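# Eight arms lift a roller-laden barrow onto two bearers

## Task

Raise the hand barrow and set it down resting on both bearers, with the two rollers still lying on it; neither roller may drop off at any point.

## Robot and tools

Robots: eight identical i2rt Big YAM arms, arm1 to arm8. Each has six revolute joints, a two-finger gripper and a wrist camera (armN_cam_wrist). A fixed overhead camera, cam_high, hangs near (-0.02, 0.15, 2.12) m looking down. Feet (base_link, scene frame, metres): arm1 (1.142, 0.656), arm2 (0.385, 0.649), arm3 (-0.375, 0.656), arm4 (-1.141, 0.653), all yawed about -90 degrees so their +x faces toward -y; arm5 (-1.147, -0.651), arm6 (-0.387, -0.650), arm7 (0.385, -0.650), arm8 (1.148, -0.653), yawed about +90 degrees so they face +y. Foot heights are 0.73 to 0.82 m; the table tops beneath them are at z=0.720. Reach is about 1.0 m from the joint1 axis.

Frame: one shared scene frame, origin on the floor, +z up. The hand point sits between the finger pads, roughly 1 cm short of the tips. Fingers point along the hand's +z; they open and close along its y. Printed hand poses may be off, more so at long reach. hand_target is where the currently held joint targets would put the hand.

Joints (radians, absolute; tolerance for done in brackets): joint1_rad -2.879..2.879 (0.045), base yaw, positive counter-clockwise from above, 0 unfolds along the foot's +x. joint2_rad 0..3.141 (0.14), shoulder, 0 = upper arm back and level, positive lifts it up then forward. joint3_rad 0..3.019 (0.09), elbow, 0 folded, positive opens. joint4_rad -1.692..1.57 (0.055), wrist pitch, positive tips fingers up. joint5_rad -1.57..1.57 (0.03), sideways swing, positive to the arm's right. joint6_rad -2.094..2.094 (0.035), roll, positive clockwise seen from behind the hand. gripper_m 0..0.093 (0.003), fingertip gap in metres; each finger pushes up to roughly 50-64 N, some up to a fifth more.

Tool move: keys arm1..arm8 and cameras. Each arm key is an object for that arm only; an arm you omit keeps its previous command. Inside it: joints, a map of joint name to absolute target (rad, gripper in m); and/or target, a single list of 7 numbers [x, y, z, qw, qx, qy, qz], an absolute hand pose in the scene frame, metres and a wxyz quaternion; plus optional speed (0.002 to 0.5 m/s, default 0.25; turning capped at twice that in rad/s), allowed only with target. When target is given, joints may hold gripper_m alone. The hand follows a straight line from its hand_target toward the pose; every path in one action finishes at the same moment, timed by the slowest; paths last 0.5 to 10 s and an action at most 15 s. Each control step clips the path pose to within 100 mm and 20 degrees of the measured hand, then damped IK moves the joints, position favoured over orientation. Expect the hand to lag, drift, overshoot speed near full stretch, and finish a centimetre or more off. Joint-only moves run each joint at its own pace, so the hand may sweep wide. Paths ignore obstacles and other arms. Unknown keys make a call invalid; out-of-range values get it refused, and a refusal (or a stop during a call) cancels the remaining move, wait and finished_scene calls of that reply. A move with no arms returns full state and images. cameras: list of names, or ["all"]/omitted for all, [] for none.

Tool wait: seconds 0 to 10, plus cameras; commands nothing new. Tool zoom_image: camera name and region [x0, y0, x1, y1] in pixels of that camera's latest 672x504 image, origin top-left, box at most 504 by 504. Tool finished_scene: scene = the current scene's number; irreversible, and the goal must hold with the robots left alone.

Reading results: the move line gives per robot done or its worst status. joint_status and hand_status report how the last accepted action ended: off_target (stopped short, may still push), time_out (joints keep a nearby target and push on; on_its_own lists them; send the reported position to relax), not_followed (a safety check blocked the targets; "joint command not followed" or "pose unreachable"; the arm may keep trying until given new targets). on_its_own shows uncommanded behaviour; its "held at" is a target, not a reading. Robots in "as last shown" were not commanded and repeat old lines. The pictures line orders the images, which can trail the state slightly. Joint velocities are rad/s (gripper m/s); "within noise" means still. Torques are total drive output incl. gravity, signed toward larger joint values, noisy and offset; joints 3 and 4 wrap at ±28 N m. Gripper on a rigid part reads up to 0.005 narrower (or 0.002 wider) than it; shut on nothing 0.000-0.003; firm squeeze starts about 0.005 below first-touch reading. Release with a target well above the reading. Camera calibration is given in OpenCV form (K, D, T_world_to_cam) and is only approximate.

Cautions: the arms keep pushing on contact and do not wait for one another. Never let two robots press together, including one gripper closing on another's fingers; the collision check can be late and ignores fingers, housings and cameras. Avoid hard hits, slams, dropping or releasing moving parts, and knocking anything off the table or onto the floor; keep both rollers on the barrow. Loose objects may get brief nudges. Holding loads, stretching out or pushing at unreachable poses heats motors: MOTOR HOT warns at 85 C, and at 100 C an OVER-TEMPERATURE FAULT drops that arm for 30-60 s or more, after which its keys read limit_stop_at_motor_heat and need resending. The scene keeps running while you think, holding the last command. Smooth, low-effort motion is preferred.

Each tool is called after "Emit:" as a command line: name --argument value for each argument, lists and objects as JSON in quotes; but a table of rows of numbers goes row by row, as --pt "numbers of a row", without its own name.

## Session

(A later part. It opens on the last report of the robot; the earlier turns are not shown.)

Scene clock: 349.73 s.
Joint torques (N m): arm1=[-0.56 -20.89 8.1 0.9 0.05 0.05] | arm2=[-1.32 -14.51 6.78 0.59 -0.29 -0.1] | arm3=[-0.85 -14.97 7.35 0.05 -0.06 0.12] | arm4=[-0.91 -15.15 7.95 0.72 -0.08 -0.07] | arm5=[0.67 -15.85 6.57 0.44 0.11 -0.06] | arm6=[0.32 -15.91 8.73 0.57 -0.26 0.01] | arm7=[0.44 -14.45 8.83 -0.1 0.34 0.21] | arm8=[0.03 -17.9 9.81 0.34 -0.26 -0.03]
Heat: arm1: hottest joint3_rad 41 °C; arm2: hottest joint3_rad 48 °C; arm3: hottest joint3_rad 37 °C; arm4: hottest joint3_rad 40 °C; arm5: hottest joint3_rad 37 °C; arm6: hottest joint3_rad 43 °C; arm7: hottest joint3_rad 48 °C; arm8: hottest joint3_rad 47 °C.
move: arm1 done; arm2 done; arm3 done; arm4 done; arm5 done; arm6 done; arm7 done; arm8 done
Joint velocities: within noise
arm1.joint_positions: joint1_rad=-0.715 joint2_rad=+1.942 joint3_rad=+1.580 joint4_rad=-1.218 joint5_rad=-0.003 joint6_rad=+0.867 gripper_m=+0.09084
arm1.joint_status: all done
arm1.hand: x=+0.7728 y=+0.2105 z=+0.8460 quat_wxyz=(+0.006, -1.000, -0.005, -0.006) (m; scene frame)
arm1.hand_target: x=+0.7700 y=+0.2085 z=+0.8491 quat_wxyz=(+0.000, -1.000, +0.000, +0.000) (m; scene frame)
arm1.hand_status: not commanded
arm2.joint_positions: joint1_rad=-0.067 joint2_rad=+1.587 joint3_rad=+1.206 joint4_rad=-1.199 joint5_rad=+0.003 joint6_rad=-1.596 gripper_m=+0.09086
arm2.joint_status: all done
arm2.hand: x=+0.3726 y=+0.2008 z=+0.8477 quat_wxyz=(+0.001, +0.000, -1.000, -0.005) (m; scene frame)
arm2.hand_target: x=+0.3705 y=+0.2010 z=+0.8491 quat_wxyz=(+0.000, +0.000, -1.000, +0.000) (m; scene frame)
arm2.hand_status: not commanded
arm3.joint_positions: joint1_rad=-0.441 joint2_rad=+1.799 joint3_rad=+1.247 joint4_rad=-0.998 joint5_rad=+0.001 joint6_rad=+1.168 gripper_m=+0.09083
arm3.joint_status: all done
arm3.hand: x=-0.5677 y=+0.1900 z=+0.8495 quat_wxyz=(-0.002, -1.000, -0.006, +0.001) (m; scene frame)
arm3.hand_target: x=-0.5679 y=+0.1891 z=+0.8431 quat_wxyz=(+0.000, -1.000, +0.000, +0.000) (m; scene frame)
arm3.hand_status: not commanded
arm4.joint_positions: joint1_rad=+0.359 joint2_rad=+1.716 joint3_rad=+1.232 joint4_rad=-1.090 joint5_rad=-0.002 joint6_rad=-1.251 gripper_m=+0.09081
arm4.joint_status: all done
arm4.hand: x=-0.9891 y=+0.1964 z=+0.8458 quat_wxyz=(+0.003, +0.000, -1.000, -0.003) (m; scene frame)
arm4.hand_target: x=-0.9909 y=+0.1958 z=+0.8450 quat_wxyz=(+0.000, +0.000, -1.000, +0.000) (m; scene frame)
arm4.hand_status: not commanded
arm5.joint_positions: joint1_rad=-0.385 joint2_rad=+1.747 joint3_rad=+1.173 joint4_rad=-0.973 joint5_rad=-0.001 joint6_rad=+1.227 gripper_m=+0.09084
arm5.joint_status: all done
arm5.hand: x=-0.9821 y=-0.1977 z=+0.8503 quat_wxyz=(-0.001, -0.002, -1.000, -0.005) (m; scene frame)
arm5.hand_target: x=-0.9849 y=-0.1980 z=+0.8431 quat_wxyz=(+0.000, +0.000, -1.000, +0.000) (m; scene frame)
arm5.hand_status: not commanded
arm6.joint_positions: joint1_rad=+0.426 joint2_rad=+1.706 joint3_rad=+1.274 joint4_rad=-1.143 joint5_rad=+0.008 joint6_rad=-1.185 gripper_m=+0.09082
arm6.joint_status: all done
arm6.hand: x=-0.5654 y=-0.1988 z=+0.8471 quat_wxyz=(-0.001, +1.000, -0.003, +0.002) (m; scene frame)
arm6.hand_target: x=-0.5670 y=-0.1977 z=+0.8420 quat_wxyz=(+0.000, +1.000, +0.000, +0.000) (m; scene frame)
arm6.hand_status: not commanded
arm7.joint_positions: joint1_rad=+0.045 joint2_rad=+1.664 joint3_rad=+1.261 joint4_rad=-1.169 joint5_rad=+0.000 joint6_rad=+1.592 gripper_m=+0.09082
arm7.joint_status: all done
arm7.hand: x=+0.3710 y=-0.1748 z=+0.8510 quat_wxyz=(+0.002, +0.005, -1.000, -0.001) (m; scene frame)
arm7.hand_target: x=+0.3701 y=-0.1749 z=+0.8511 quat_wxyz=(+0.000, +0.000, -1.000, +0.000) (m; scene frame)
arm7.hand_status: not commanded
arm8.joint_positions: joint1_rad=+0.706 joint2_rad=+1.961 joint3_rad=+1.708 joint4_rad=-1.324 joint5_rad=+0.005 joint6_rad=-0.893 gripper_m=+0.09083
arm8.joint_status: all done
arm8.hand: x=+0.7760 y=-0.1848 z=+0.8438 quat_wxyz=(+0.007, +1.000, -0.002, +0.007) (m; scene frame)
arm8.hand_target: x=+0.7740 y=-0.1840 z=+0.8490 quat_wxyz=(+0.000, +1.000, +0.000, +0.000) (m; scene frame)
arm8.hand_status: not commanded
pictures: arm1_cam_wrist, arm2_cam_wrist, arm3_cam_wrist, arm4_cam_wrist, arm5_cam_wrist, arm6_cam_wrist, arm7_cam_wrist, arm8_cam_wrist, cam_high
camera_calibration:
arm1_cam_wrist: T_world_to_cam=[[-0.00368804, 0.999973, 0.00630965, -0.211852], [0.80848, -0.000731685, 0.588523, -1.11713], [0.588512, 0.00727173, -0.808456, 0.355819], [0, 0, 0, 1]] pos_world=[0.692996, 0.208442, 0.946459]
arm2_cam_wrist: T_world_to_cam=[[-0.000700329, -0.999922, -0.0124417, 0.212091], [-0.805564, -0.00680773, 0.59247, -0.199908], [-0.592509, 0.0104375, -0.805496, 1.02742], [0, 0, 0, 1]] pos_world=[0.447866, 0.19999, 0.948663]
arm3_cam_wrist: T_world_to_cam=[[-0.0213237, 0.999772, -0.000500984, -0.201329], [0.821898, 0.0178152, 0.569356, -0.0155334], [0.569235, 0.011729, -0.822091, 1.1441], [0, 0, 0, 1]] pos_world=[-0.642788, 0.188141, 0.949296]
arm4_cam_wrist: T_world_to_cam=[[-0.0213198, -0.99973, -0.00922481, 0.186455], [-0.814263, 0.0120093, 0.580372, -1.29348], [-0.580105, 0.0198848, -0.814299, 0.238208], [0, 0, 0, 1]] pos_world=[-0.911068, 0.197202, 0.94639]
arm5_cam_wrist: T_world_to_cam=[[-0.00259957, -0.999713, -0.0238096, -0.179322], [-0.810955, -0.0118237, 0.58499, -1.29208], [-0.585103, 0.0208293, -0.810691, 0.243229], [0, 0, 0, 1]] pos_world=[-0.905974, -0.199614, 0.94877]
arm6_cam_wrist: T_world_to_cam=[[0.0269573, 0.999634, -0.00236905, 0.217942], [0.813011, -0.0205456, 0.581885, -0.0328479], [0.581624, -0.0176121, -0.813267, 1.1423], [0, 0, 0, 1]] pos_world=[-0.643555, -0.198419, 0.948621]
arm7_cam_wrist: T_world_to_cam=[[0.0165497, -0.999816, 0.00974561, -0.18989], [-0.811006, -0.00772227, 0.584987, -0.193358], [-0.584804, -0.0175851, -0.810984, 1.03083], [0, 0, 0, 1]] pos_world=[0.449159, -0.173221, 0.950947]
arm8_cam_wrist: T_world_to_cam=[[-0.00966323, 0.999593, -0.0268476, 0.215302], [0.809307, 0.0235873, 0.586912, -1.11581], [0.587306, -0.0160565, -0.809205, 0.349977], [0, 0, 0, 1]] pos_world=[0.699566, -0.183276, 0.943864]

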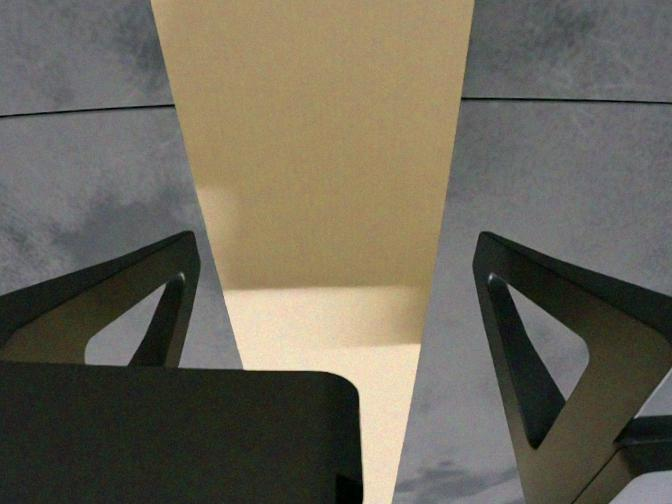

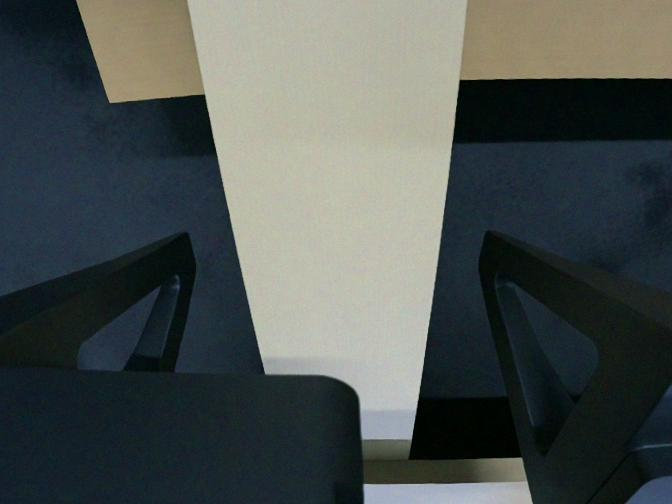

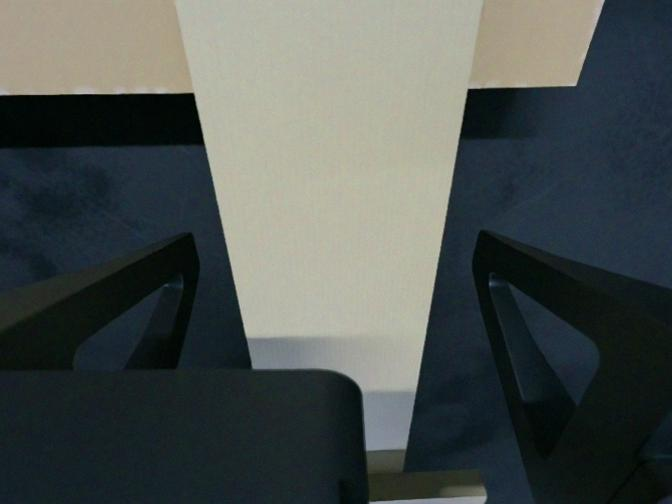

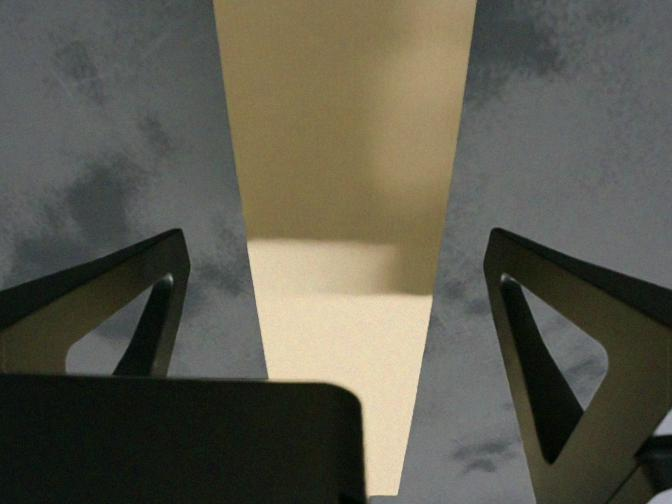

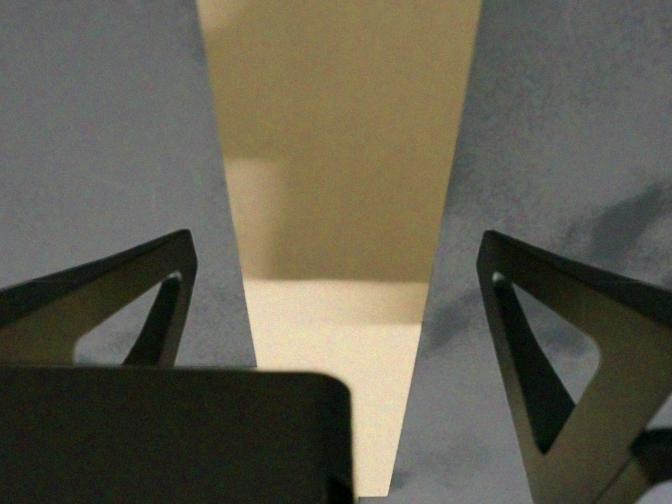

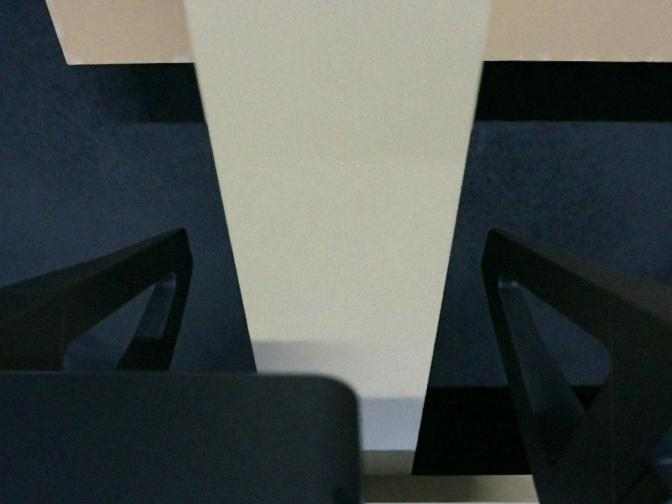

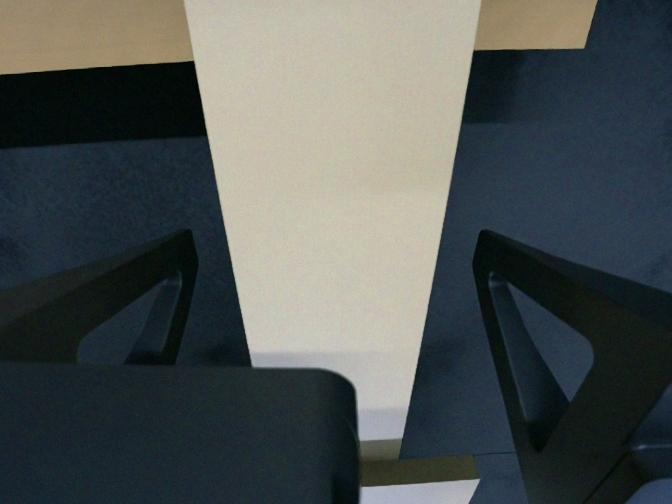

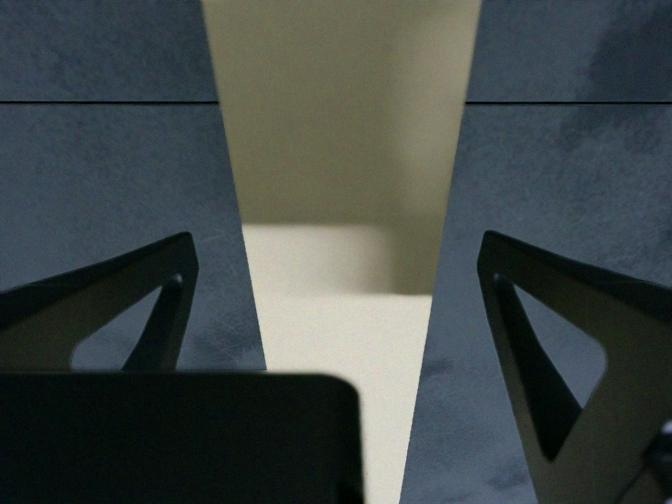

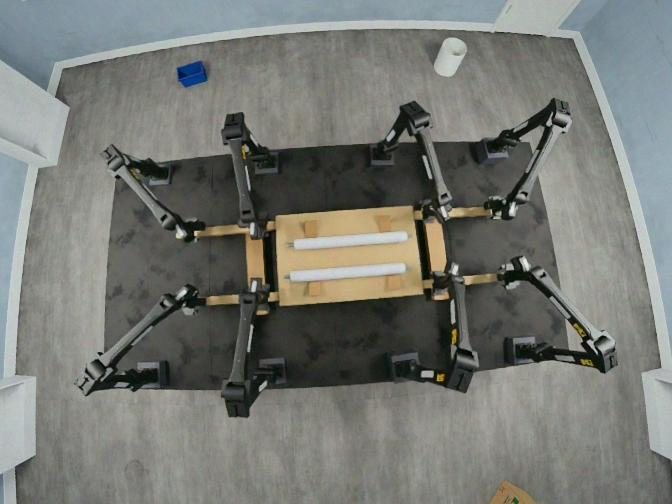

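Emit:
move --arm1 '{"target":[0.7715,0.202,0.96,0,1,0,0],"speed":0.06}' --arm2 '{"target":[0.3725,0.195,0.96,0,0,1,0],"speed":0.06}' --arm3 '{"target":[-0.568,0.184,0.96,0,1,0,0],"speed":0.06}' --arm4 '{"target":[-0.989,0.190,0.96,0,0,1,0],"speed":0.06}' --arm5 '{"target":[-0.982,-0.192,0.96,0,0,1,0],"speed":0.06}' --arm6 '{"target":[-0.5655,-0.192,0.96,0,1,0,0],"speed":0.06}' --arm7 '{"target":[0.371,-0.169,0.96,0,0,1,0],"speed":0.06}' --arm8 '{"target":[0.776,-0.178,0.96,0,1,0,0],"speed":0.06}'

Scene clock: 356.23 s.
Joint torques (N m): arm1=[-0.09 -22.01 12.72 -0.1 0.05 0.05] | arm2=[-0.91 -15.62 12.03 -0.29 -0.29 -0.06] | arm3=[-0.5 -17.79 11.99 -0.55 -0.08 0.12] | arm4=[-0.97 -15.38 14.56 -0.17 -0.06 -0.08] | arm5=[0.44 -17.44 11.02 -0.27 0.1 -0.07] | arm6=[-0.21 -17.79 13.18 -0.25 -0.25 -0.05] | arm7=[0.15 -16.15 13.85 -0.64 0.33 0.19] | arm8=[-0.67 -19.19 16.23 -0.42 -0.24 -0.09]
Heat: arm1: hottest joint3_rad 40 °C; arm2: hottest joint3_rad 47 °C; arm3: hottest joint3_rad 37 °C; arm4: hottest joint3_rad 40 °C; arm5: hottest joint3_rad 37 °C; arm6: hottest joint3_rad 43 °C; arm7: hottest joint3_rad 48 °C; arm8: hottest joint3_rad 47 °C.
move: arm1 off_target; arm2 off_target; arm3 off_target; arm4 off_target; arm5 off_target; arm6 off_target; arm7 off_target; arm8 off_target
Joint velocities: within noise
arm1.joint_positions: joint1_rad=-0.715 joint2_rad=+1.897 joint3_rad=+1.737 joint4_rad=-1.461 joint5_rad=-0.003 joint6_rad=+0.875 gripper_m=+0.09091
arm1.joint_status: not commanded
arm1.hand: x=+0.7761 y=+0.2141 z=+0.9297 quat_wxyz=(+0.022, -1.000, -0.001, -0.019) (m; scene frame)
arm1.hand_target: x=+0.7724 y=+0.2031 z=+0.9599 quat_wxyz=(+0.000, -1.000, +0.000, +0.000) (m; scene frame)
arm1.hand_status: off_target (0.033 m and 3.3 deg from the pose sent, 0.114 m and 1.2 deg at the start)
arm2.joint_positions: joint1_rad=-0.067 joint2_rad=+1.545 joint3_rad=+1.373 joint4_rad=-1.469 joint5_rad=+0.003 joint6_rad=-1.596 gripper_m=+0.09093
arm2.joint_status: not commanded
arm2.hand: x=+0.3728 y=+0.2098 z=+0.9282 quat_wxyz=(+0.001, +0.000, -0.999, -0.035) (m; scene frame)
arm2.hand_target: x=+0.3725 y=+0.1966 z=+0.9598 quat_wxyz=(+0.000, +0.000, -1.000, +0.000) (m; scene frame)
arm2.hand_status: off_target (0.035 m and 4.0 deg from the pose sent, 0.112 m and 0.6 deg at the start)
arm3.joint_positions: joint1_rad=-0.441 joint2_rad=+1.715 joint3_rad=+1.372 joint4_rad=-1.271 joint5_rad=+0.001 joint6_rad=+1.171 gripper_m=+0.09091
arm3.joint_status: not commanded
arm3.hand: x=-0.5637 y=+0.1996 z=+0.9330 quat_wxyz=(+0.028, -1.000, -0.004, -0.011) (m; scene frame)
arm3.hand_target: x=-0.5675 y=+0.1851 z=+0.9601 quat_wxyz=(+0.000, -1.000, +0.000, +0.000) (m; scene frame)
arm3.hand_status: off_target (0.031 m and 3.5 deg from the pose sent, 0.111 m and 0.7 deg at the start)
arm4.joint_positions: joint1_rad=+0.359 joint2_rad=+1.636 joint3_rad=+1.372 joint4_rad=-1.361 joint5_rad=-0.002 joint6_rad=-1.251 gripper_m=+0.09088
arm4.joint_status: not commanded
arm4.hand: x=-0.9921 y=+0.2070 z=+0.9331 quat_wxyz=(+0.010, +0.000, -1.000, -0.027) (m; scene frame)
arm4.hand_target: x=-0.9894 y=+0.1914 z=+0.9601 quat_wxyz=(+0.000, +0.000, -1.000, +0.000) (m; scene frame)
arm4.hand_status: off_target (0.032 m and 3.3 deg from the pose sent, 0.114 m and 0.5 deg at the start)
arm5.joint_positions: joint1_rad=-0.385 joint2_rad=+1.650 joint3_rad=+1.306 joint4_rad=-1.258 joint5_rad=-0.001 joint6_rad=+1.227 gripper_m=+0.09092
arm5.joint_status: not commanded
arm5.hand: x=-0.9850 y=-0.2063 z=+0.9403 quat_wxyz=(+0.008, -0.002, -1.000, +0.020) (m; scene frame)
arm5.hand_target: x=-0.9822 y=-0.1928 z=+0.9602 quat_wxyz=(+0.000, +0.000, -1.000, +0.000) (m; scene frame)
arm5.hand_status: off_target (0.025 m and 2.5 deg from the pose sent, 0.110 m and 0.6 deg at the start)
arm6.joint_positions: joint1_rad=+0.426 joint2_rad=+1.650 joint3_rad=+1.450 joint4_rad=-1.425 joint5_rad=+0.008 joint6_rad=-1.185 gripper_m=+0.09090
arm6.joint_status: not commanded
arm6.hand: x=-0.5628 y=-0.2044 z=+0.9374 quat_wxyz=(+0.022, +1.000, -0.002, +0.011) (m; scene frame)
arm6.hand_target: x=-0.5652 y=-0.1929 z=+0.9600 quat_wxyz=(+0.000, +1.000, +0.000, +0.000) (m; scene frame)
arm6.hand_status: off_target (0.026 m and 2.8 deg from the pose sent, 0.113 m and 0.4 deg at the start)
arm7.joint_positions: joint1_rad=+0.045 joint2_rad=+1.623 joint3_rad=+1.426 joint4_rad=-1.440 joint5_rad=+0.000 joint6_rad=+1.592 gripper_m=+0.09090
arm7.joint_status: not commanded
arm7.hand: x=+0.3716 y=-0.1832 z=+0.9309 quat_wxyz=(+0.001, +0.005, -1.000, +0.031) (m; scene frame)
arm7.hand_target: x=+0.3711 y=-0.1704 z=+0.9600 quat_wxyz=(+0.000, +0.000, -1.000, +0.000) (m; scene frame)
arm7.hand_status: off_target (0.032 m and 3.6 deg from the pose sent, 0.109 m and 0.6 deg at the start)
arm8.joint_positions: joint1_rad=+0.706 joint2_rad=+1.942 joint3_rad=+1.873 joint4_rad=-1.580 joint5_rad=+0.005 joint6_rad=-0.897 gripper_m=+0.09091
arm8.joint_status: not commanded
arm8.hand: x=+0.7835 y=-0.1939 z=+0.9180 quat_wxyz=(+0.034, +0.999, +0.000, +0.029) (m; scene frame)
arm8.hand_target: x=+0.7778 y=-0.1803 z=+0.9600 quat_wxyz=(+0.000, +1.000, +0.000, +0.000) (m; scene frame)
arm8.hand_status: off_target (0.046 m and 5.1 deg from the pose sent, 0.116 m and 1.1 deg at the start)
pictures: arm1_cam_wrist, arm2_cam_wrist, arm3_cam_wrist, arm4_cam_wrist, arm5_cam_wrist, arm6_cam_wrist, arm7_cam_wrist, arm8_cam_wrist, cam_high
camera_calibration:
arm1_cam_wrist: T_world_to_cam=[[0.0038425, 0.999263, 0.0381894, -0.251361], [0.792763, -0.0263214, 0.608961, -1.17033], [0.609517, 0.0279352, -0.79228, 0.385748], [0, 0, 0, 1]] pos_world=[0.693644, 0.209595, 1.02791]
arm2_cam_wrist: T_world_to_cam=[[-0.0006687, -0.997393, -0.0721643, 0.277011], [-0.806457, -0.0421323, 0.589789, -0.237122], [-0.591292, 0.0585918, -0.804326, 1.0807], [0, 0, 0, 1]] pos_world=[0.447963, 0.202978, 1.02908]
arm3_cam_wrist: T_world_to_cam=[[-0.0186214, 0.998089, 0.0589242, -0.26445], [0.807666, -0.0197224, 0.58931, -0.0856817], [0.589346, 0.0585649, -0.805755, 1.19721], [0, 0, 0, 1]] pos_world=[-0.641291, 0.192141, 1.03073]
arm4_cam_wrist: T_world_to_cam=[[-0.0220808, -0.998171, -0.0562734, 0.24049], [-0.8051, -0.0156177, 0.592933, -1.34355], [-0.592727, 0.0583982, -0.803283, 0.276585], [0, 0, 0, 1]] pos_world=[-0.912439, 0.202915, 1.03234]
arm5_cam_wrist: T_world_to_cam=[[-0.0024299, -0.999618, 0.027543, -0.233868], [-0.799914, 0.0184719, 0.59983, -1.34404], [-0.600109, -0.0205745, -0.799653, 0.280937], [0, 0, 0, 1]] pos_world=[-0.907094, -0.203172, 1.03729]
arm6_cam_wrist: T_world_to_cam=[[0.0272314, 0.99845, -0.048546, 0.266874], [0.801988, 0.00716816, 0.597297, -0.10254], [0.596719, -0.0551986, -0.80055, 1.20302], [0, 0, 0, 1]] pos_world=[-0.642894, -0.199321, 1.03728]
arm7_cam_wrist: T_world_to_cam=[[0.0165876, -0.997141, 0.0737254, -0.258105], [-0.812156, 0.029572, 0.582691, -0.230222], [-0.583205, -0.069542, -0.809343, 1.0841], [0, 0, 0, 1]] pos_world=[0.449558, -0.175168, 1.03059]
arm8_cam_wrist: T_world_to_cam=[[-0.010411, 0.996509, -0.0828321, 0.277795], [0.782558, 0.0596874, 0.61971, -1.16738], [0.622491, -0.0583691, -0.780448, 0.343334], [0, 0, 0, 1]] pos_world=[0.702714, -0.187107, 1.0144]

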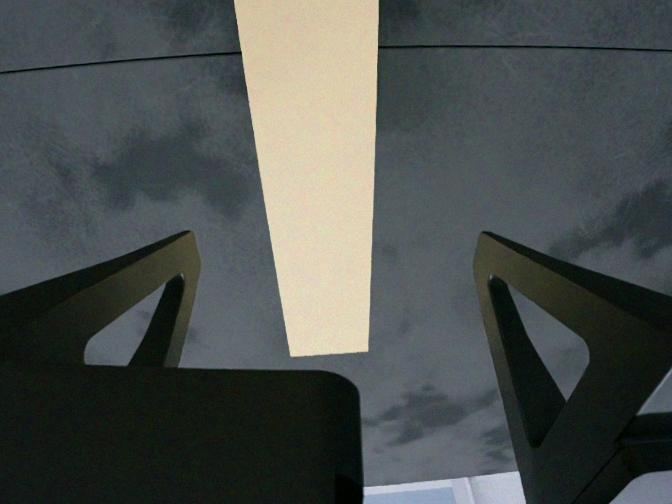

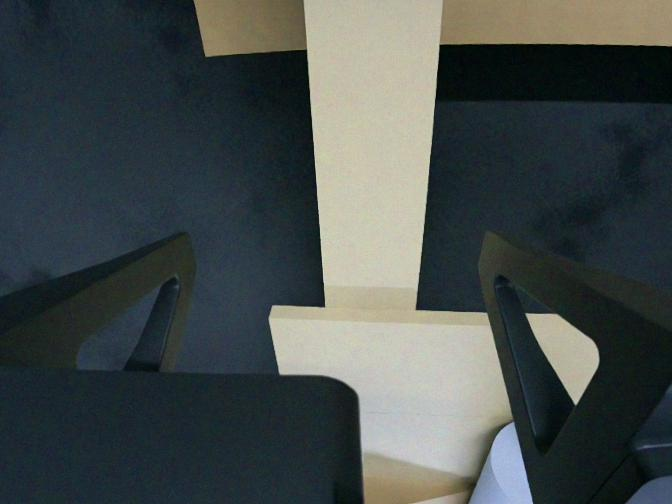

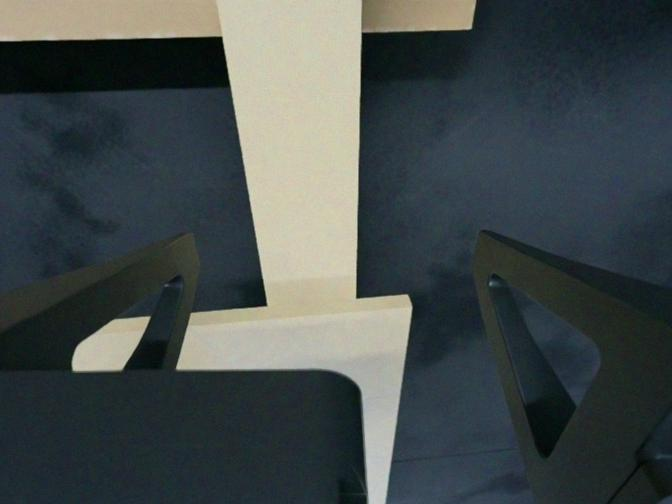

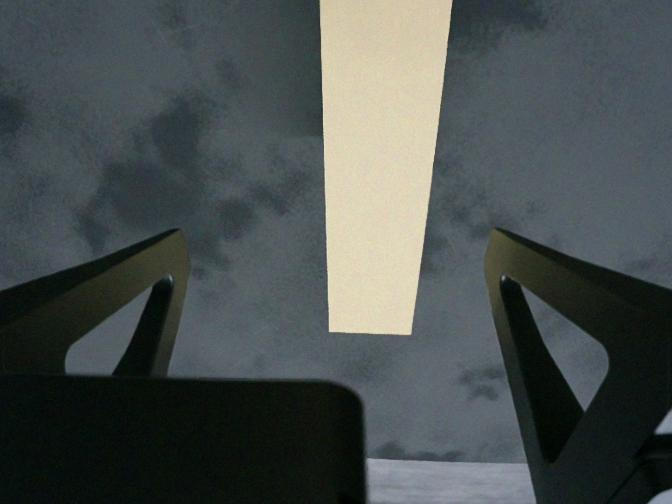

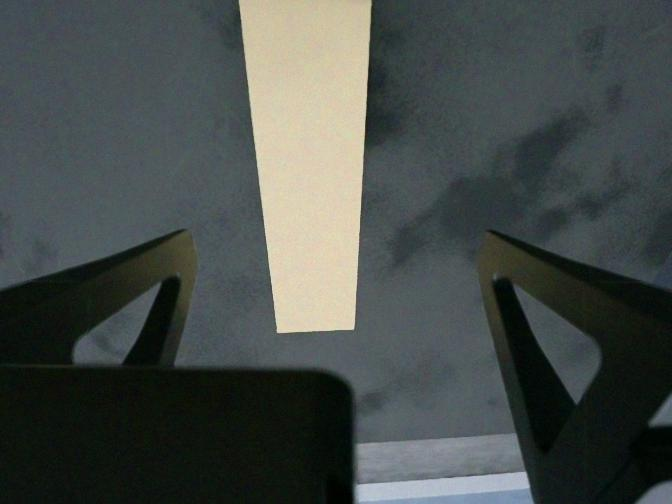

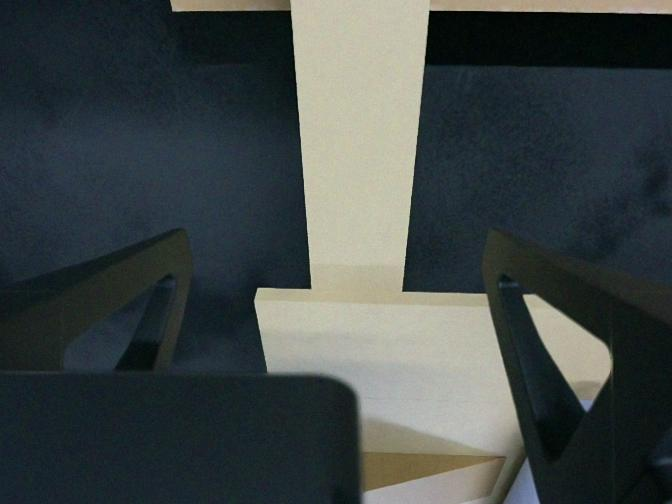

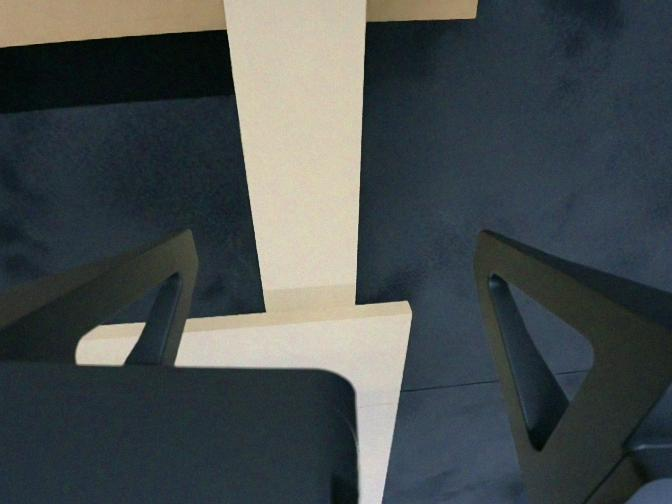

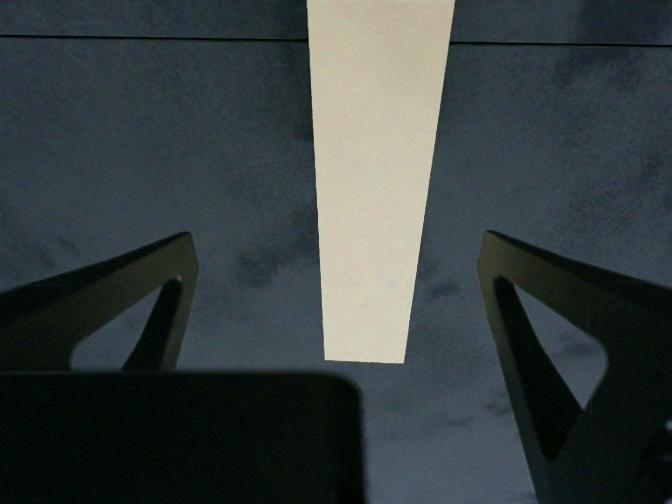

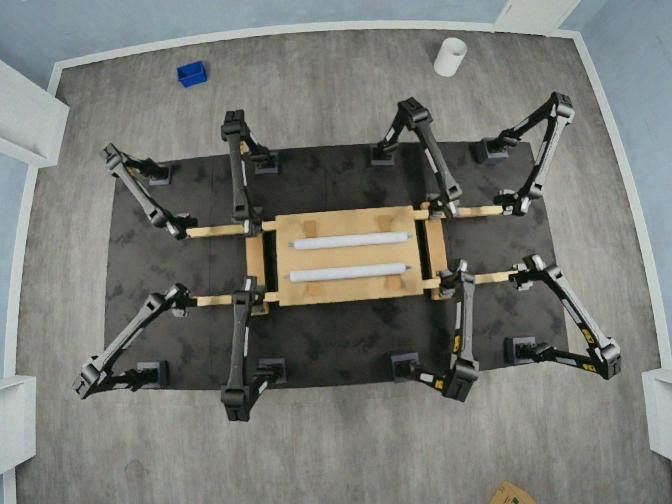

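Emit:
move --arm1 '{"target":[0.85,0.26,1.06,0,1,0,0],"speed":0.12}' --arm2 '{"target":[0.3725,0.230,1.08,0,0,1,0],"speed":0.12}' --arm3 '{"target":[-0.568,0.230,1.08,0,1,0,0],"speed":0.12}' --arm4 '{"target":[-0.97,0.26,1.06,0,0,1,0],"speed":0.12}' --arm5 '{"target":[-0.97,-0.26,1.06,0,0,1,0],"speed":0.12}' --arm6 '{"target":[-0.5655,-0.230,1.08,0,1,0,0],"speed":0.12}' --arm7 '{"target":[0.371,-0.230,1.08,0,0,1,0],"speed":0.12}' --arm8 '{"target":[0.85,-0.26,1.06,0,1,0,0],"speed":0.12}' --cameras '["cam_high"]'

Emit:
move --arm1 '{"target":[0.95,0.44,1.08,0.179,0.684,0.179,-0.684],"speed":0.15}' --arm4 '{"target":[-0.95,0.44,1.08,0.684,0.179,0.684,-0.179],"speed":0.15}' --arm5 '{"target":[-0.95,-0.44,1.08,0.684,-0.179,0.684,0.179],"speed":0.15}' --arm8 '{"target":[0.95,-0.44,1.08,-0.179,0.684,-0.179,-0.684],"speed":0.15}' --cameras '["cam_high","arm1_cam_wrist","arm4_cam_wrist","arm5_cam_wrist","arm8_cam_wrist"]'

Scene clock: 362.33 s.
Joint torques (N m): arm1=[0.32 -17.32 8.8 -0.16 0.08 0.07] | arm2=[-1.08 -12.63 12.21 -0.05 -0.29 -0.08] | arm3=[-1.61 -15.44 12.85 -0.65 -0.05 -0.09] | arm4=[-0.03 -12.45 14.99 -0.17 -0.03 0.11] | arm5=[-0.5 -13.98 11.66 -0.23 0.05 -0.13] | arm6=[1.08 -15.56 13.34 -0.21 -0.24 0.2] | arm7=[0.5 -12.57 14.01 -0.43 0.32 0.21] | arm8=[-0.97 -14.1 10.13 -0.21 -0.26 -0.07]
Heat: arm1: hottest joint3_rad 40 °C; arm2: hottest joint3_rad 48 °C; arm3: hottest joint3_rad 37 °C; arm4: hottest joint3_rad 41 °C; arm5: hottest joint3_rad 38 °C; arm6: hottest joint3_rad 43 °C; arm7: hottest joint3_rad 49 °C; arm8: hottest joint3_rad 48 °C.
move: arm1 done; arm2 off_target; arm3 off_target; arm4 off_target; arm5 off_target; arm6 off_target; arm7 off_target; arm8 done
Joint velocities: within noise
arm1.joint_positions: joint1_rad=-0.668 joint2_rad=+1.627 joint3_rad=+1.696 joint4_rad=-1.631 joint5_rad=-0.003 joint6_rad=+0.924 gripper_m=+0.09091
arm1.joint_status: not commanded
arm1.hand: x=+0.8437 y=+0.2588 z=+1.0544 quat_wxyz=(-0.001, -1.000, -0.001, +0.000) (m; scene frame)
arm1.hand_target: x=+0.8500 y=+0.2600 z=+1.0598 quat_wxyz=(+0.000, -1.000, +0.000, +0.000) (m; scene frame)
arm1.hand_status: done (0.009 m and 0.1 deg from the pose sent, 0.157 m and 3.3 deg at the start)
arm2.joint_positions: joint1_rad=-0.067 joint2_rad=+1.407 joint3_rad=+1.553 joint4_rad=-1.689 joint5_rad=+0.003 joint6_rad=-1.596 gripper_m=+0.09093
arm2.joint_status: not commanded
arm2.hand: x=+0.3736 y=+0.2369 z=+1.0527 quat_wxyz=(+0.002, +0.000, -1.000, +0.014) (m; scene frame)
arm2.hand_target: x=+0.3726 y=+0.2312 z=+1.0790 quat_wxyz=(+0.001, +0.000, -0.999, +0.042) (m; scene frame)
arm2.hand_status: off_target (0.028 m and 1.6 deg from the pose sent, 0.153 m and 4.0 deg at the start; a joint's target at an end of its range on 35 of 63 steps)
arm3.joint_positions: joint1_rad=-0.467 joint2_rad=+1.552 joint3_rad=+1.494 joint4_rad=-1.552 joint5_rad=+0.001 joint6_rad=+1.159 gripper_m=+0.09091
arm3.joint_status: not commanded
arm3.hand: x=-0.5608 y=+0.2377 z=+1.0548 quat_wxyz=(+0.026, -1.000, +0.002, -0.011) (m; scene frame)
arm3.hand_target: x=-0.5675 y=+0.2310 z=+1.0799 quat_wxyz=(+0.000, -1.000, +0.000, +0.000) (m; scene frame)
arm3.hand_status: off_target (0.027 m and 3.2 deg from the pose sent, 0.150 m and 3.5 deg at the start)
arm4.joint_positions: joint1_rad=+0.438 joint2_rad=+1.457 joint3_rad=+1.435 joint4_rad=-1.598 joint5_rad=-0.004 joint6_rad=-1.179 gripper_m=+0.09088
arm4.joint_status: not commanded
arm4.hand: x=-0.9774 y=+0.2693 z=+1.0351 quat_wxyz=(+0.011, +0.003, -1.000, -0.024) (m; scene frame)
arm4.hand_target: x=-0.9705 y=+0.2611 z=+1.0598 quat_wxyz=(+0.000, +0.000, -1.000, +0.000) (m; scene frame)
arm4.hand_status: off_target (0.028 m and 3.0 deg from the pose sent, 0.139 m and 3.3 deg at the start)
arm5.joint_positions: joint1_rad=-0.451 joint2_rad=+1.447 joint3_rad=+1.340 joint4_rad=-1.491 joint5_rad=+0.000 joint6_rad=+1.156 gripper_m=+0.09092
arm5.joint_status: not commanded
arm5.hand: x=-0.9781 y=-0.2680 z=+1.0410 quat_wxyz=(+0.009, +0.001, -1.000, +0.019) (m; scene frame)
arm5.hand_target: x=-0.9702 y=-0.2607 z=+1.0598 quat_wxyz=(+0.000, +0.000, -1.000, +0.000) (m; scene frame)
arm5.hand_status: off_target (0.022 m and 2.3 deg from the pose sent, 0.132 m and 2.5 deg at the start)
arm6.joint_positions: joint1_rad=+0.442 joint2_rad=+1.543 joint3_rad=+1.644 joint4_rad=-1.702 joint5_rad=+0.007 joint6_rad=-1.182 gripper_m=+0.09090
arm6.joint_status: not commanded
arm6.hand: x=-0.5585 y=-0.2343 z=+1.0597 quat_wxyz=(+0.011, +1.000, +0.004, +0.006) (m; scene frame)
arm6.hand_target: x=-0.5650 y=-0.2308 z=+1.0795 quat_wxyz=(-0.008, +1.000, +0.000, -0.004) (m; scene frame)
arm6.hand_status: off_target (0.022 m and 1.5 deg from the pose sent, 0.145 m and 2.8 deg at the start; a joint's target at an end of its range on 27 of 63 steps)
arm7.joint_positions: joint1_rad=+0.045 joint2_rad=+1.423 joint3_rad=+1.530 joint4_rad=-1.672 joint5_rad=+0.000 joint6_rad=+1.596 gripper_m=+0.09090
arm7.joint_status: not commanded
arm7.hand: x=+0.3736 y=-0.2370 z=+1.0553 quat_wxyz=(+0.002, +0.003, -1.000, -0.004) (m; scene frame)
arm7.hand_target: x=+0.3711 y=-0.2311 z=+1.0791 quat_wxyz=(+0.001, +0.000, -1.000, -0.030) (m; scene frame)
arm7.hand_status: off_target (0.026 m and 0.6 deg from the pose sent, 0.156 m and 3.6 deg at the start; a joint's target at an end of its range on 32 of 63 steps)
arm8.joint_positions: joint1_rad=+0.695 joint2_rad=+1.622 joint3_rad=+1.784 joint4_rad=-1.698 joint5_rad=+0.004 joint6_rad=-0.911 gripper_m=+0.09091
arm8.joint_status: not commanded
arm8.hand: x=+0.8429 y=-0.2589 z=+1.0527 quat_wxyz=(-0.010, +1.000, +0.001, -0.006) (m; scene frame)
arm8.hand_target: x=+0.8500 y=-0.2601 z=+1.0594 quat_wxyz=(-0.012, +1.000, +0.000, -0.009) (m; scene frame)
arm8.hand_status: done (0.010 m and 1.3 deg from the pose sent, 0.170 m and 5.1 deg at the start; a joint's target at an end of its range on 32 of 63 steps)
pictures: cam_high

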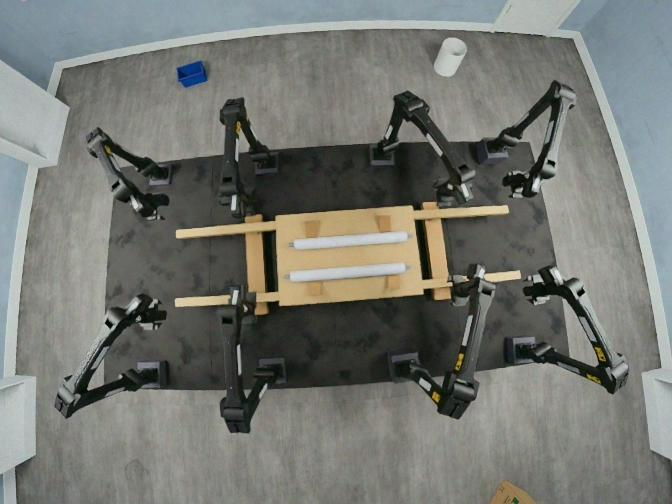

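Scene clock: 368.77 s.
Joint torques (N m): arm1=[0.26 -0.26 10.07 2.95 -0.12 -0.08] | arm2=[-1.14 -12.51 12.12 -0.06 -0.29 -0.08] | arm3=[-1.61 -15.44 12.85 -0.65 -0.06 -0.1] | arm4=[0.09 1.08 10.45 2.44 0.2 0.11] | arm5=[-0.67 1.32 8.83 2.32 -0.15 -0.12] | arm6=[1.03 -15.56 13.34 -0.21 -0.24 0.21] | arm7=[0.56 -12.63 14.12 -0.38 0.34 0.21] | arm8=[-0.62 1.38 11.58 1.85 -0.07 0.05]
Heat: arm1: hottest joint3_rad 40 °C; arm2: hottest joint3_rad 49 °C; arm3: hottest joint3_rad 38 °C; arm4: hottest joint3_rad 40 °C; arm5: hottest joint3_rad 38 °C; arm6: hottest joint3_rad 44 °C; arm7: hottest joint3_rad 50 °C; arm8: hottest joint3_rad 47 °C.
move: arm1 done; arm4 done; arm5 done; arm8 done
Joint velocities: within noise
arm1.joint_positions: joint1_rad=-0.325 joint2_rad=+0.295 joint3_rad=+0.293 joint4_rad=-0.023 joint5_rad=+0.769 joint6_rad=+0.010 gripper_m=+0.09091
arm1.joint_status: not commanded
arm1.hand: x=+0.9473 y=+0.4410 z=+1.0727 quat_wxyz=(-0.168, -0.692, -0.181, +0.678) (m; scene frame)
arm1.hand_target: x=+0.9499 y=+0.4401 z=+1.0799 quat_wxyz=(-0.179, -0.684, -0.179, +0.684) (m; scene frame)
arm1.hand_status: done (0.008 m and 1.8 deg from the pose sent, 0.212 m and 93.7 deg at the start)
arm2, arm3, arm6, arm7: as last shown
arm4.joint_positions: joint1_rad=+0.318 joint2_rad=+0.287 joint3_rad=+0.292 joint4_rad=-0.019 joint5_rad=-0.776 joint6_rad=-0.006 gripper_m=+0.09089
arm4.joint_status: not commanded
arm4.hand: x=-0.9511 y=+0.4379 z=+1.0783 quat_wxyz=(-0.678, -0.183, -0.689, +0.178) (m; scene frame)
arm4.hand_target: x=-0.9501 y=+0.4400 z=+1.0801 quat_wxyz=(-0.684, -0.179, -0.684, +0.179) (m; scene frame)
arm4.hand_status: done (0.003 m and 1.0 deg from the pose sent, 0.179 m and 95.6 deg at the start)
arm5.joint_positions: joint1_rad=-0.365 joint2_rad=+0.289 joint3_rad=+0.184 joint4_rad=+0.099 joint5_rad=+0.724 joint6_rad=+0.006 gripper_m=+0.09092
arm5.joint_status: not commanded
arm5.hand: x=-0.9513 y=-0.4363 z=+1.0791 quat_wxyz=(-0.679, +0.185, -0.688, -0.179) (m; scene frame)
arm5.hand_target: x=-0.9500 y=-0.4400 z=+1.0801 quat_wxyz=(-0.684, +0.179, -0.684, -0.179) (m; scene frame)
arm5.hand_status: done (0.004 m and 1.0 deg from the pose sent, 0.179 m and 95.1 deg at the start)
arm6.hand_target: x=-0.5650 y=-0.2307 z=+1.0795 quat_wxyz=(-0.009, +1.000, +0.000, -0.004) (m; scene frame)
arm8.joint_positions: joint1_rad=+0.385 joint2_rad=+0.296 joint3_rad=+0.391 joint4_rad=-0.106 joint5_rad=-0.715 joint6_rad=-0.007 gripper_m=+0.09091
arm8.joint_status: not commanded
arm8.hand: x=+0.9480 y=-0.4398 z=+1.0759 quat_wxyz=(-0.172, +0.690, -0.181, -0.679) (m; scene frame)
arm8.hand_target: x=+0.9500 y=-0.4400 z=+1.0801 quat_wxyz=(-0.179, +0.684, -0.179, -0.684) (m; scene frame)
arm8.hand_status: done (0.005 m and 1.2 deg from the pose sent, 0.212 m and 92.8 deg at the start)
pictures: arm1_cam_wrist, arm4_cam_wrist, arm5_cam_wrist, arm8_cam_wrist, cam_high
camera_calibration:
arm1_cam_wrist: T_world_to_cam=[[-0.483855, 0.87513, 0.00554216, 0.0675715], [0.522104, 0.293739, -0.800703, 0.240266], [-0.702347, -0.384531, -0.599036, 1.60562], [0, 0, 0, 1]] pos_world=[1.03495, 0.487701, 1.15383]
arm4_cam_wrist: T_world_to_cam=[[-0.491291, -0.87065, -0.0245267, -0.0562234], [-0.5037, 0.306976, -0.807497, 0.262378], [0.710576, -0.384362, -0.589362, 1.60677], [0, 0, 0, 1]] pos_world=[-1.03719, 0.488085, 1.15746]
arm5_cam_wrist: T_world_to_cam=[[0.507815, -0.861445, 0.00594132, 0.101475], [-0.513317, -0.308121, -0.800979, 0.245635], [0.69183, 0.4037, -0.598663, 1.60468], [0, 0, 0, 1]] pos_world=[-1.03561, -0.48471, 1.15681]
arm8_cam_wrist: T_world_to_cam=[[0.470816, 0.882213, 0.00564443, -0.0640064], [0.52409, -0.274537, -0.8062, 0.252965], [-0.709691, 0.38253, -0.591616, 1.60347], [0, 0, 0, 1]] pos_world=[1.03553, -0.487461, 1.15294]

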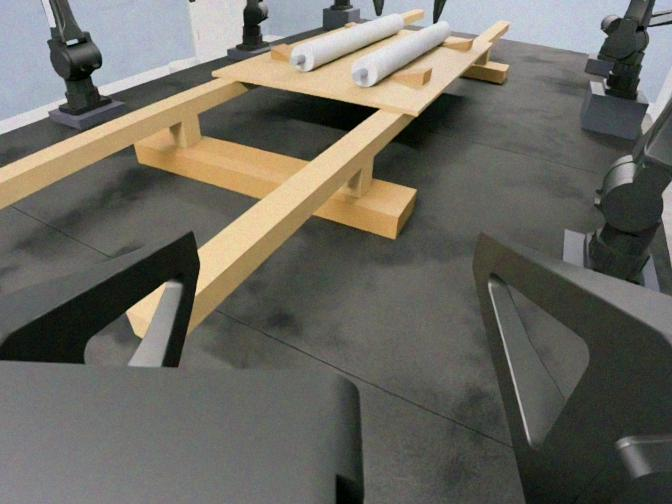

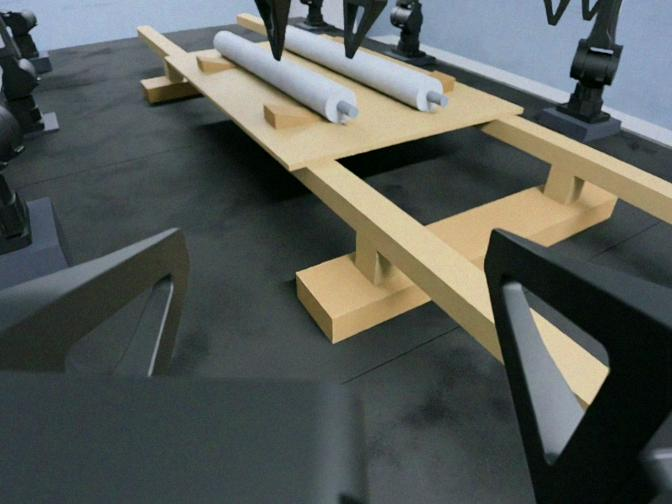

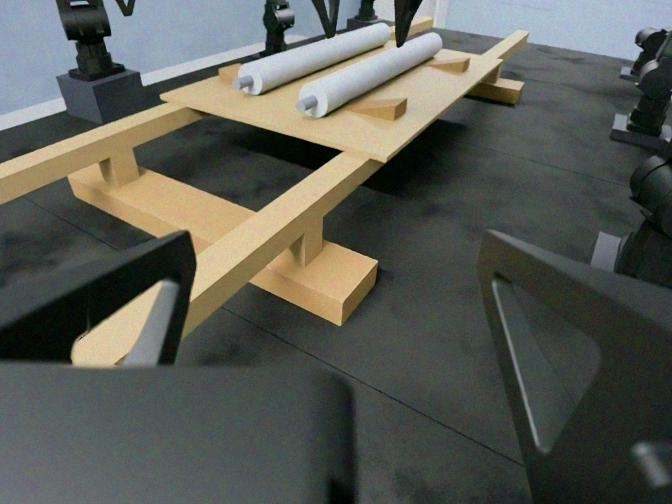

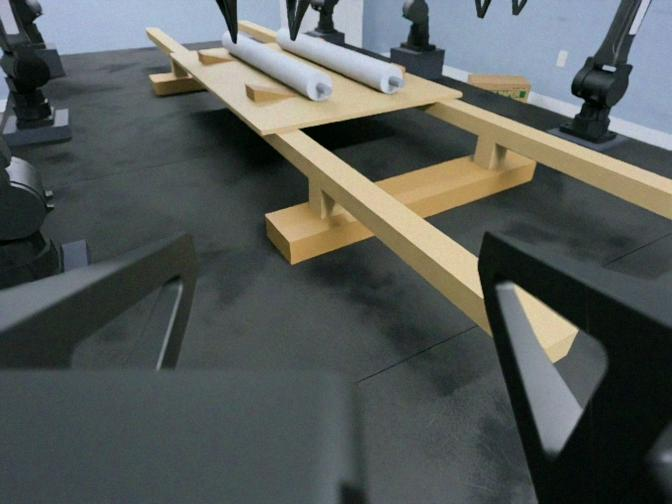

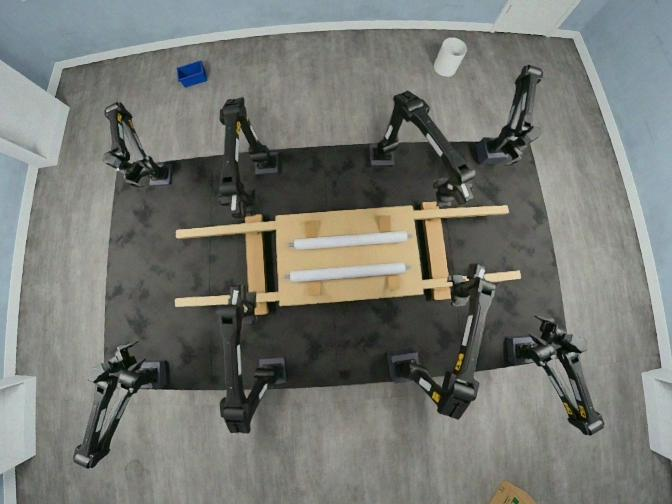

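Emit:
zoom_image --camera "arm1_cam_wrist" --region '[120, 60, 430, 250]'

Emit:
zoom_image --camera "arm4_cam_wrist" --region '[280, 130, 640, 350]'

Emit:
zoom_image --camera "arm5_cam_wrist" --region '[50, 100, 410, 340]'

Emit:
zoom_image --camera "arm8_cam_wrist" --region '[240, 100, 560, 280]'

Scaled by 1.626 from the camera's 672x504 image, which has a finer 960x720 frame.

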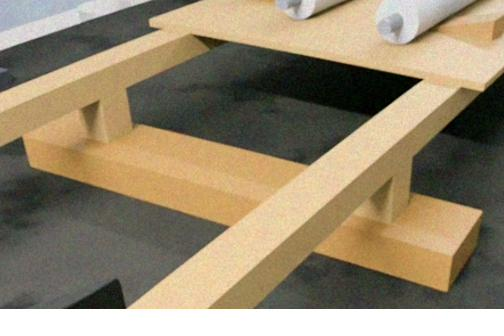

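Scaled by 1.400 from the camera's 672x504 image, which has a finer 960x720 frame.

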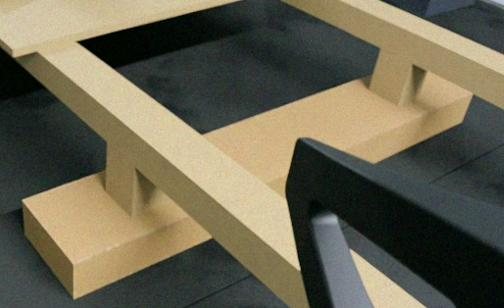

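Scaled by 1.400 from the camera's 672x504 image, which has a finer 960x720 frame.

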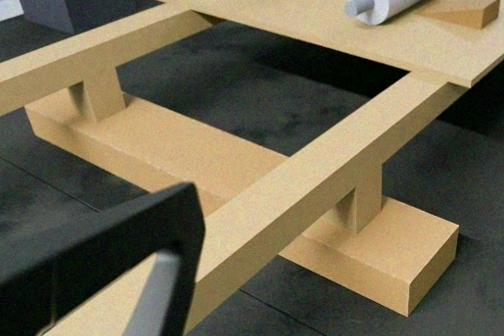

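Scaled by 1.575 from the camera's 672x504 image, which has a finer 960x720 frame.

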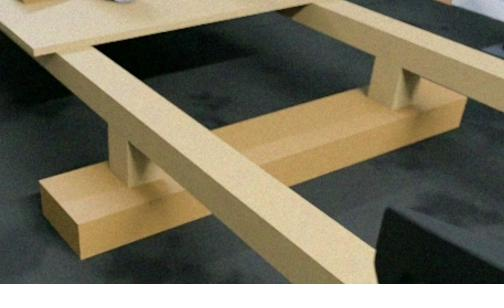

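Emit:
finished_scene --scene 2

The scene is finished: the task was done.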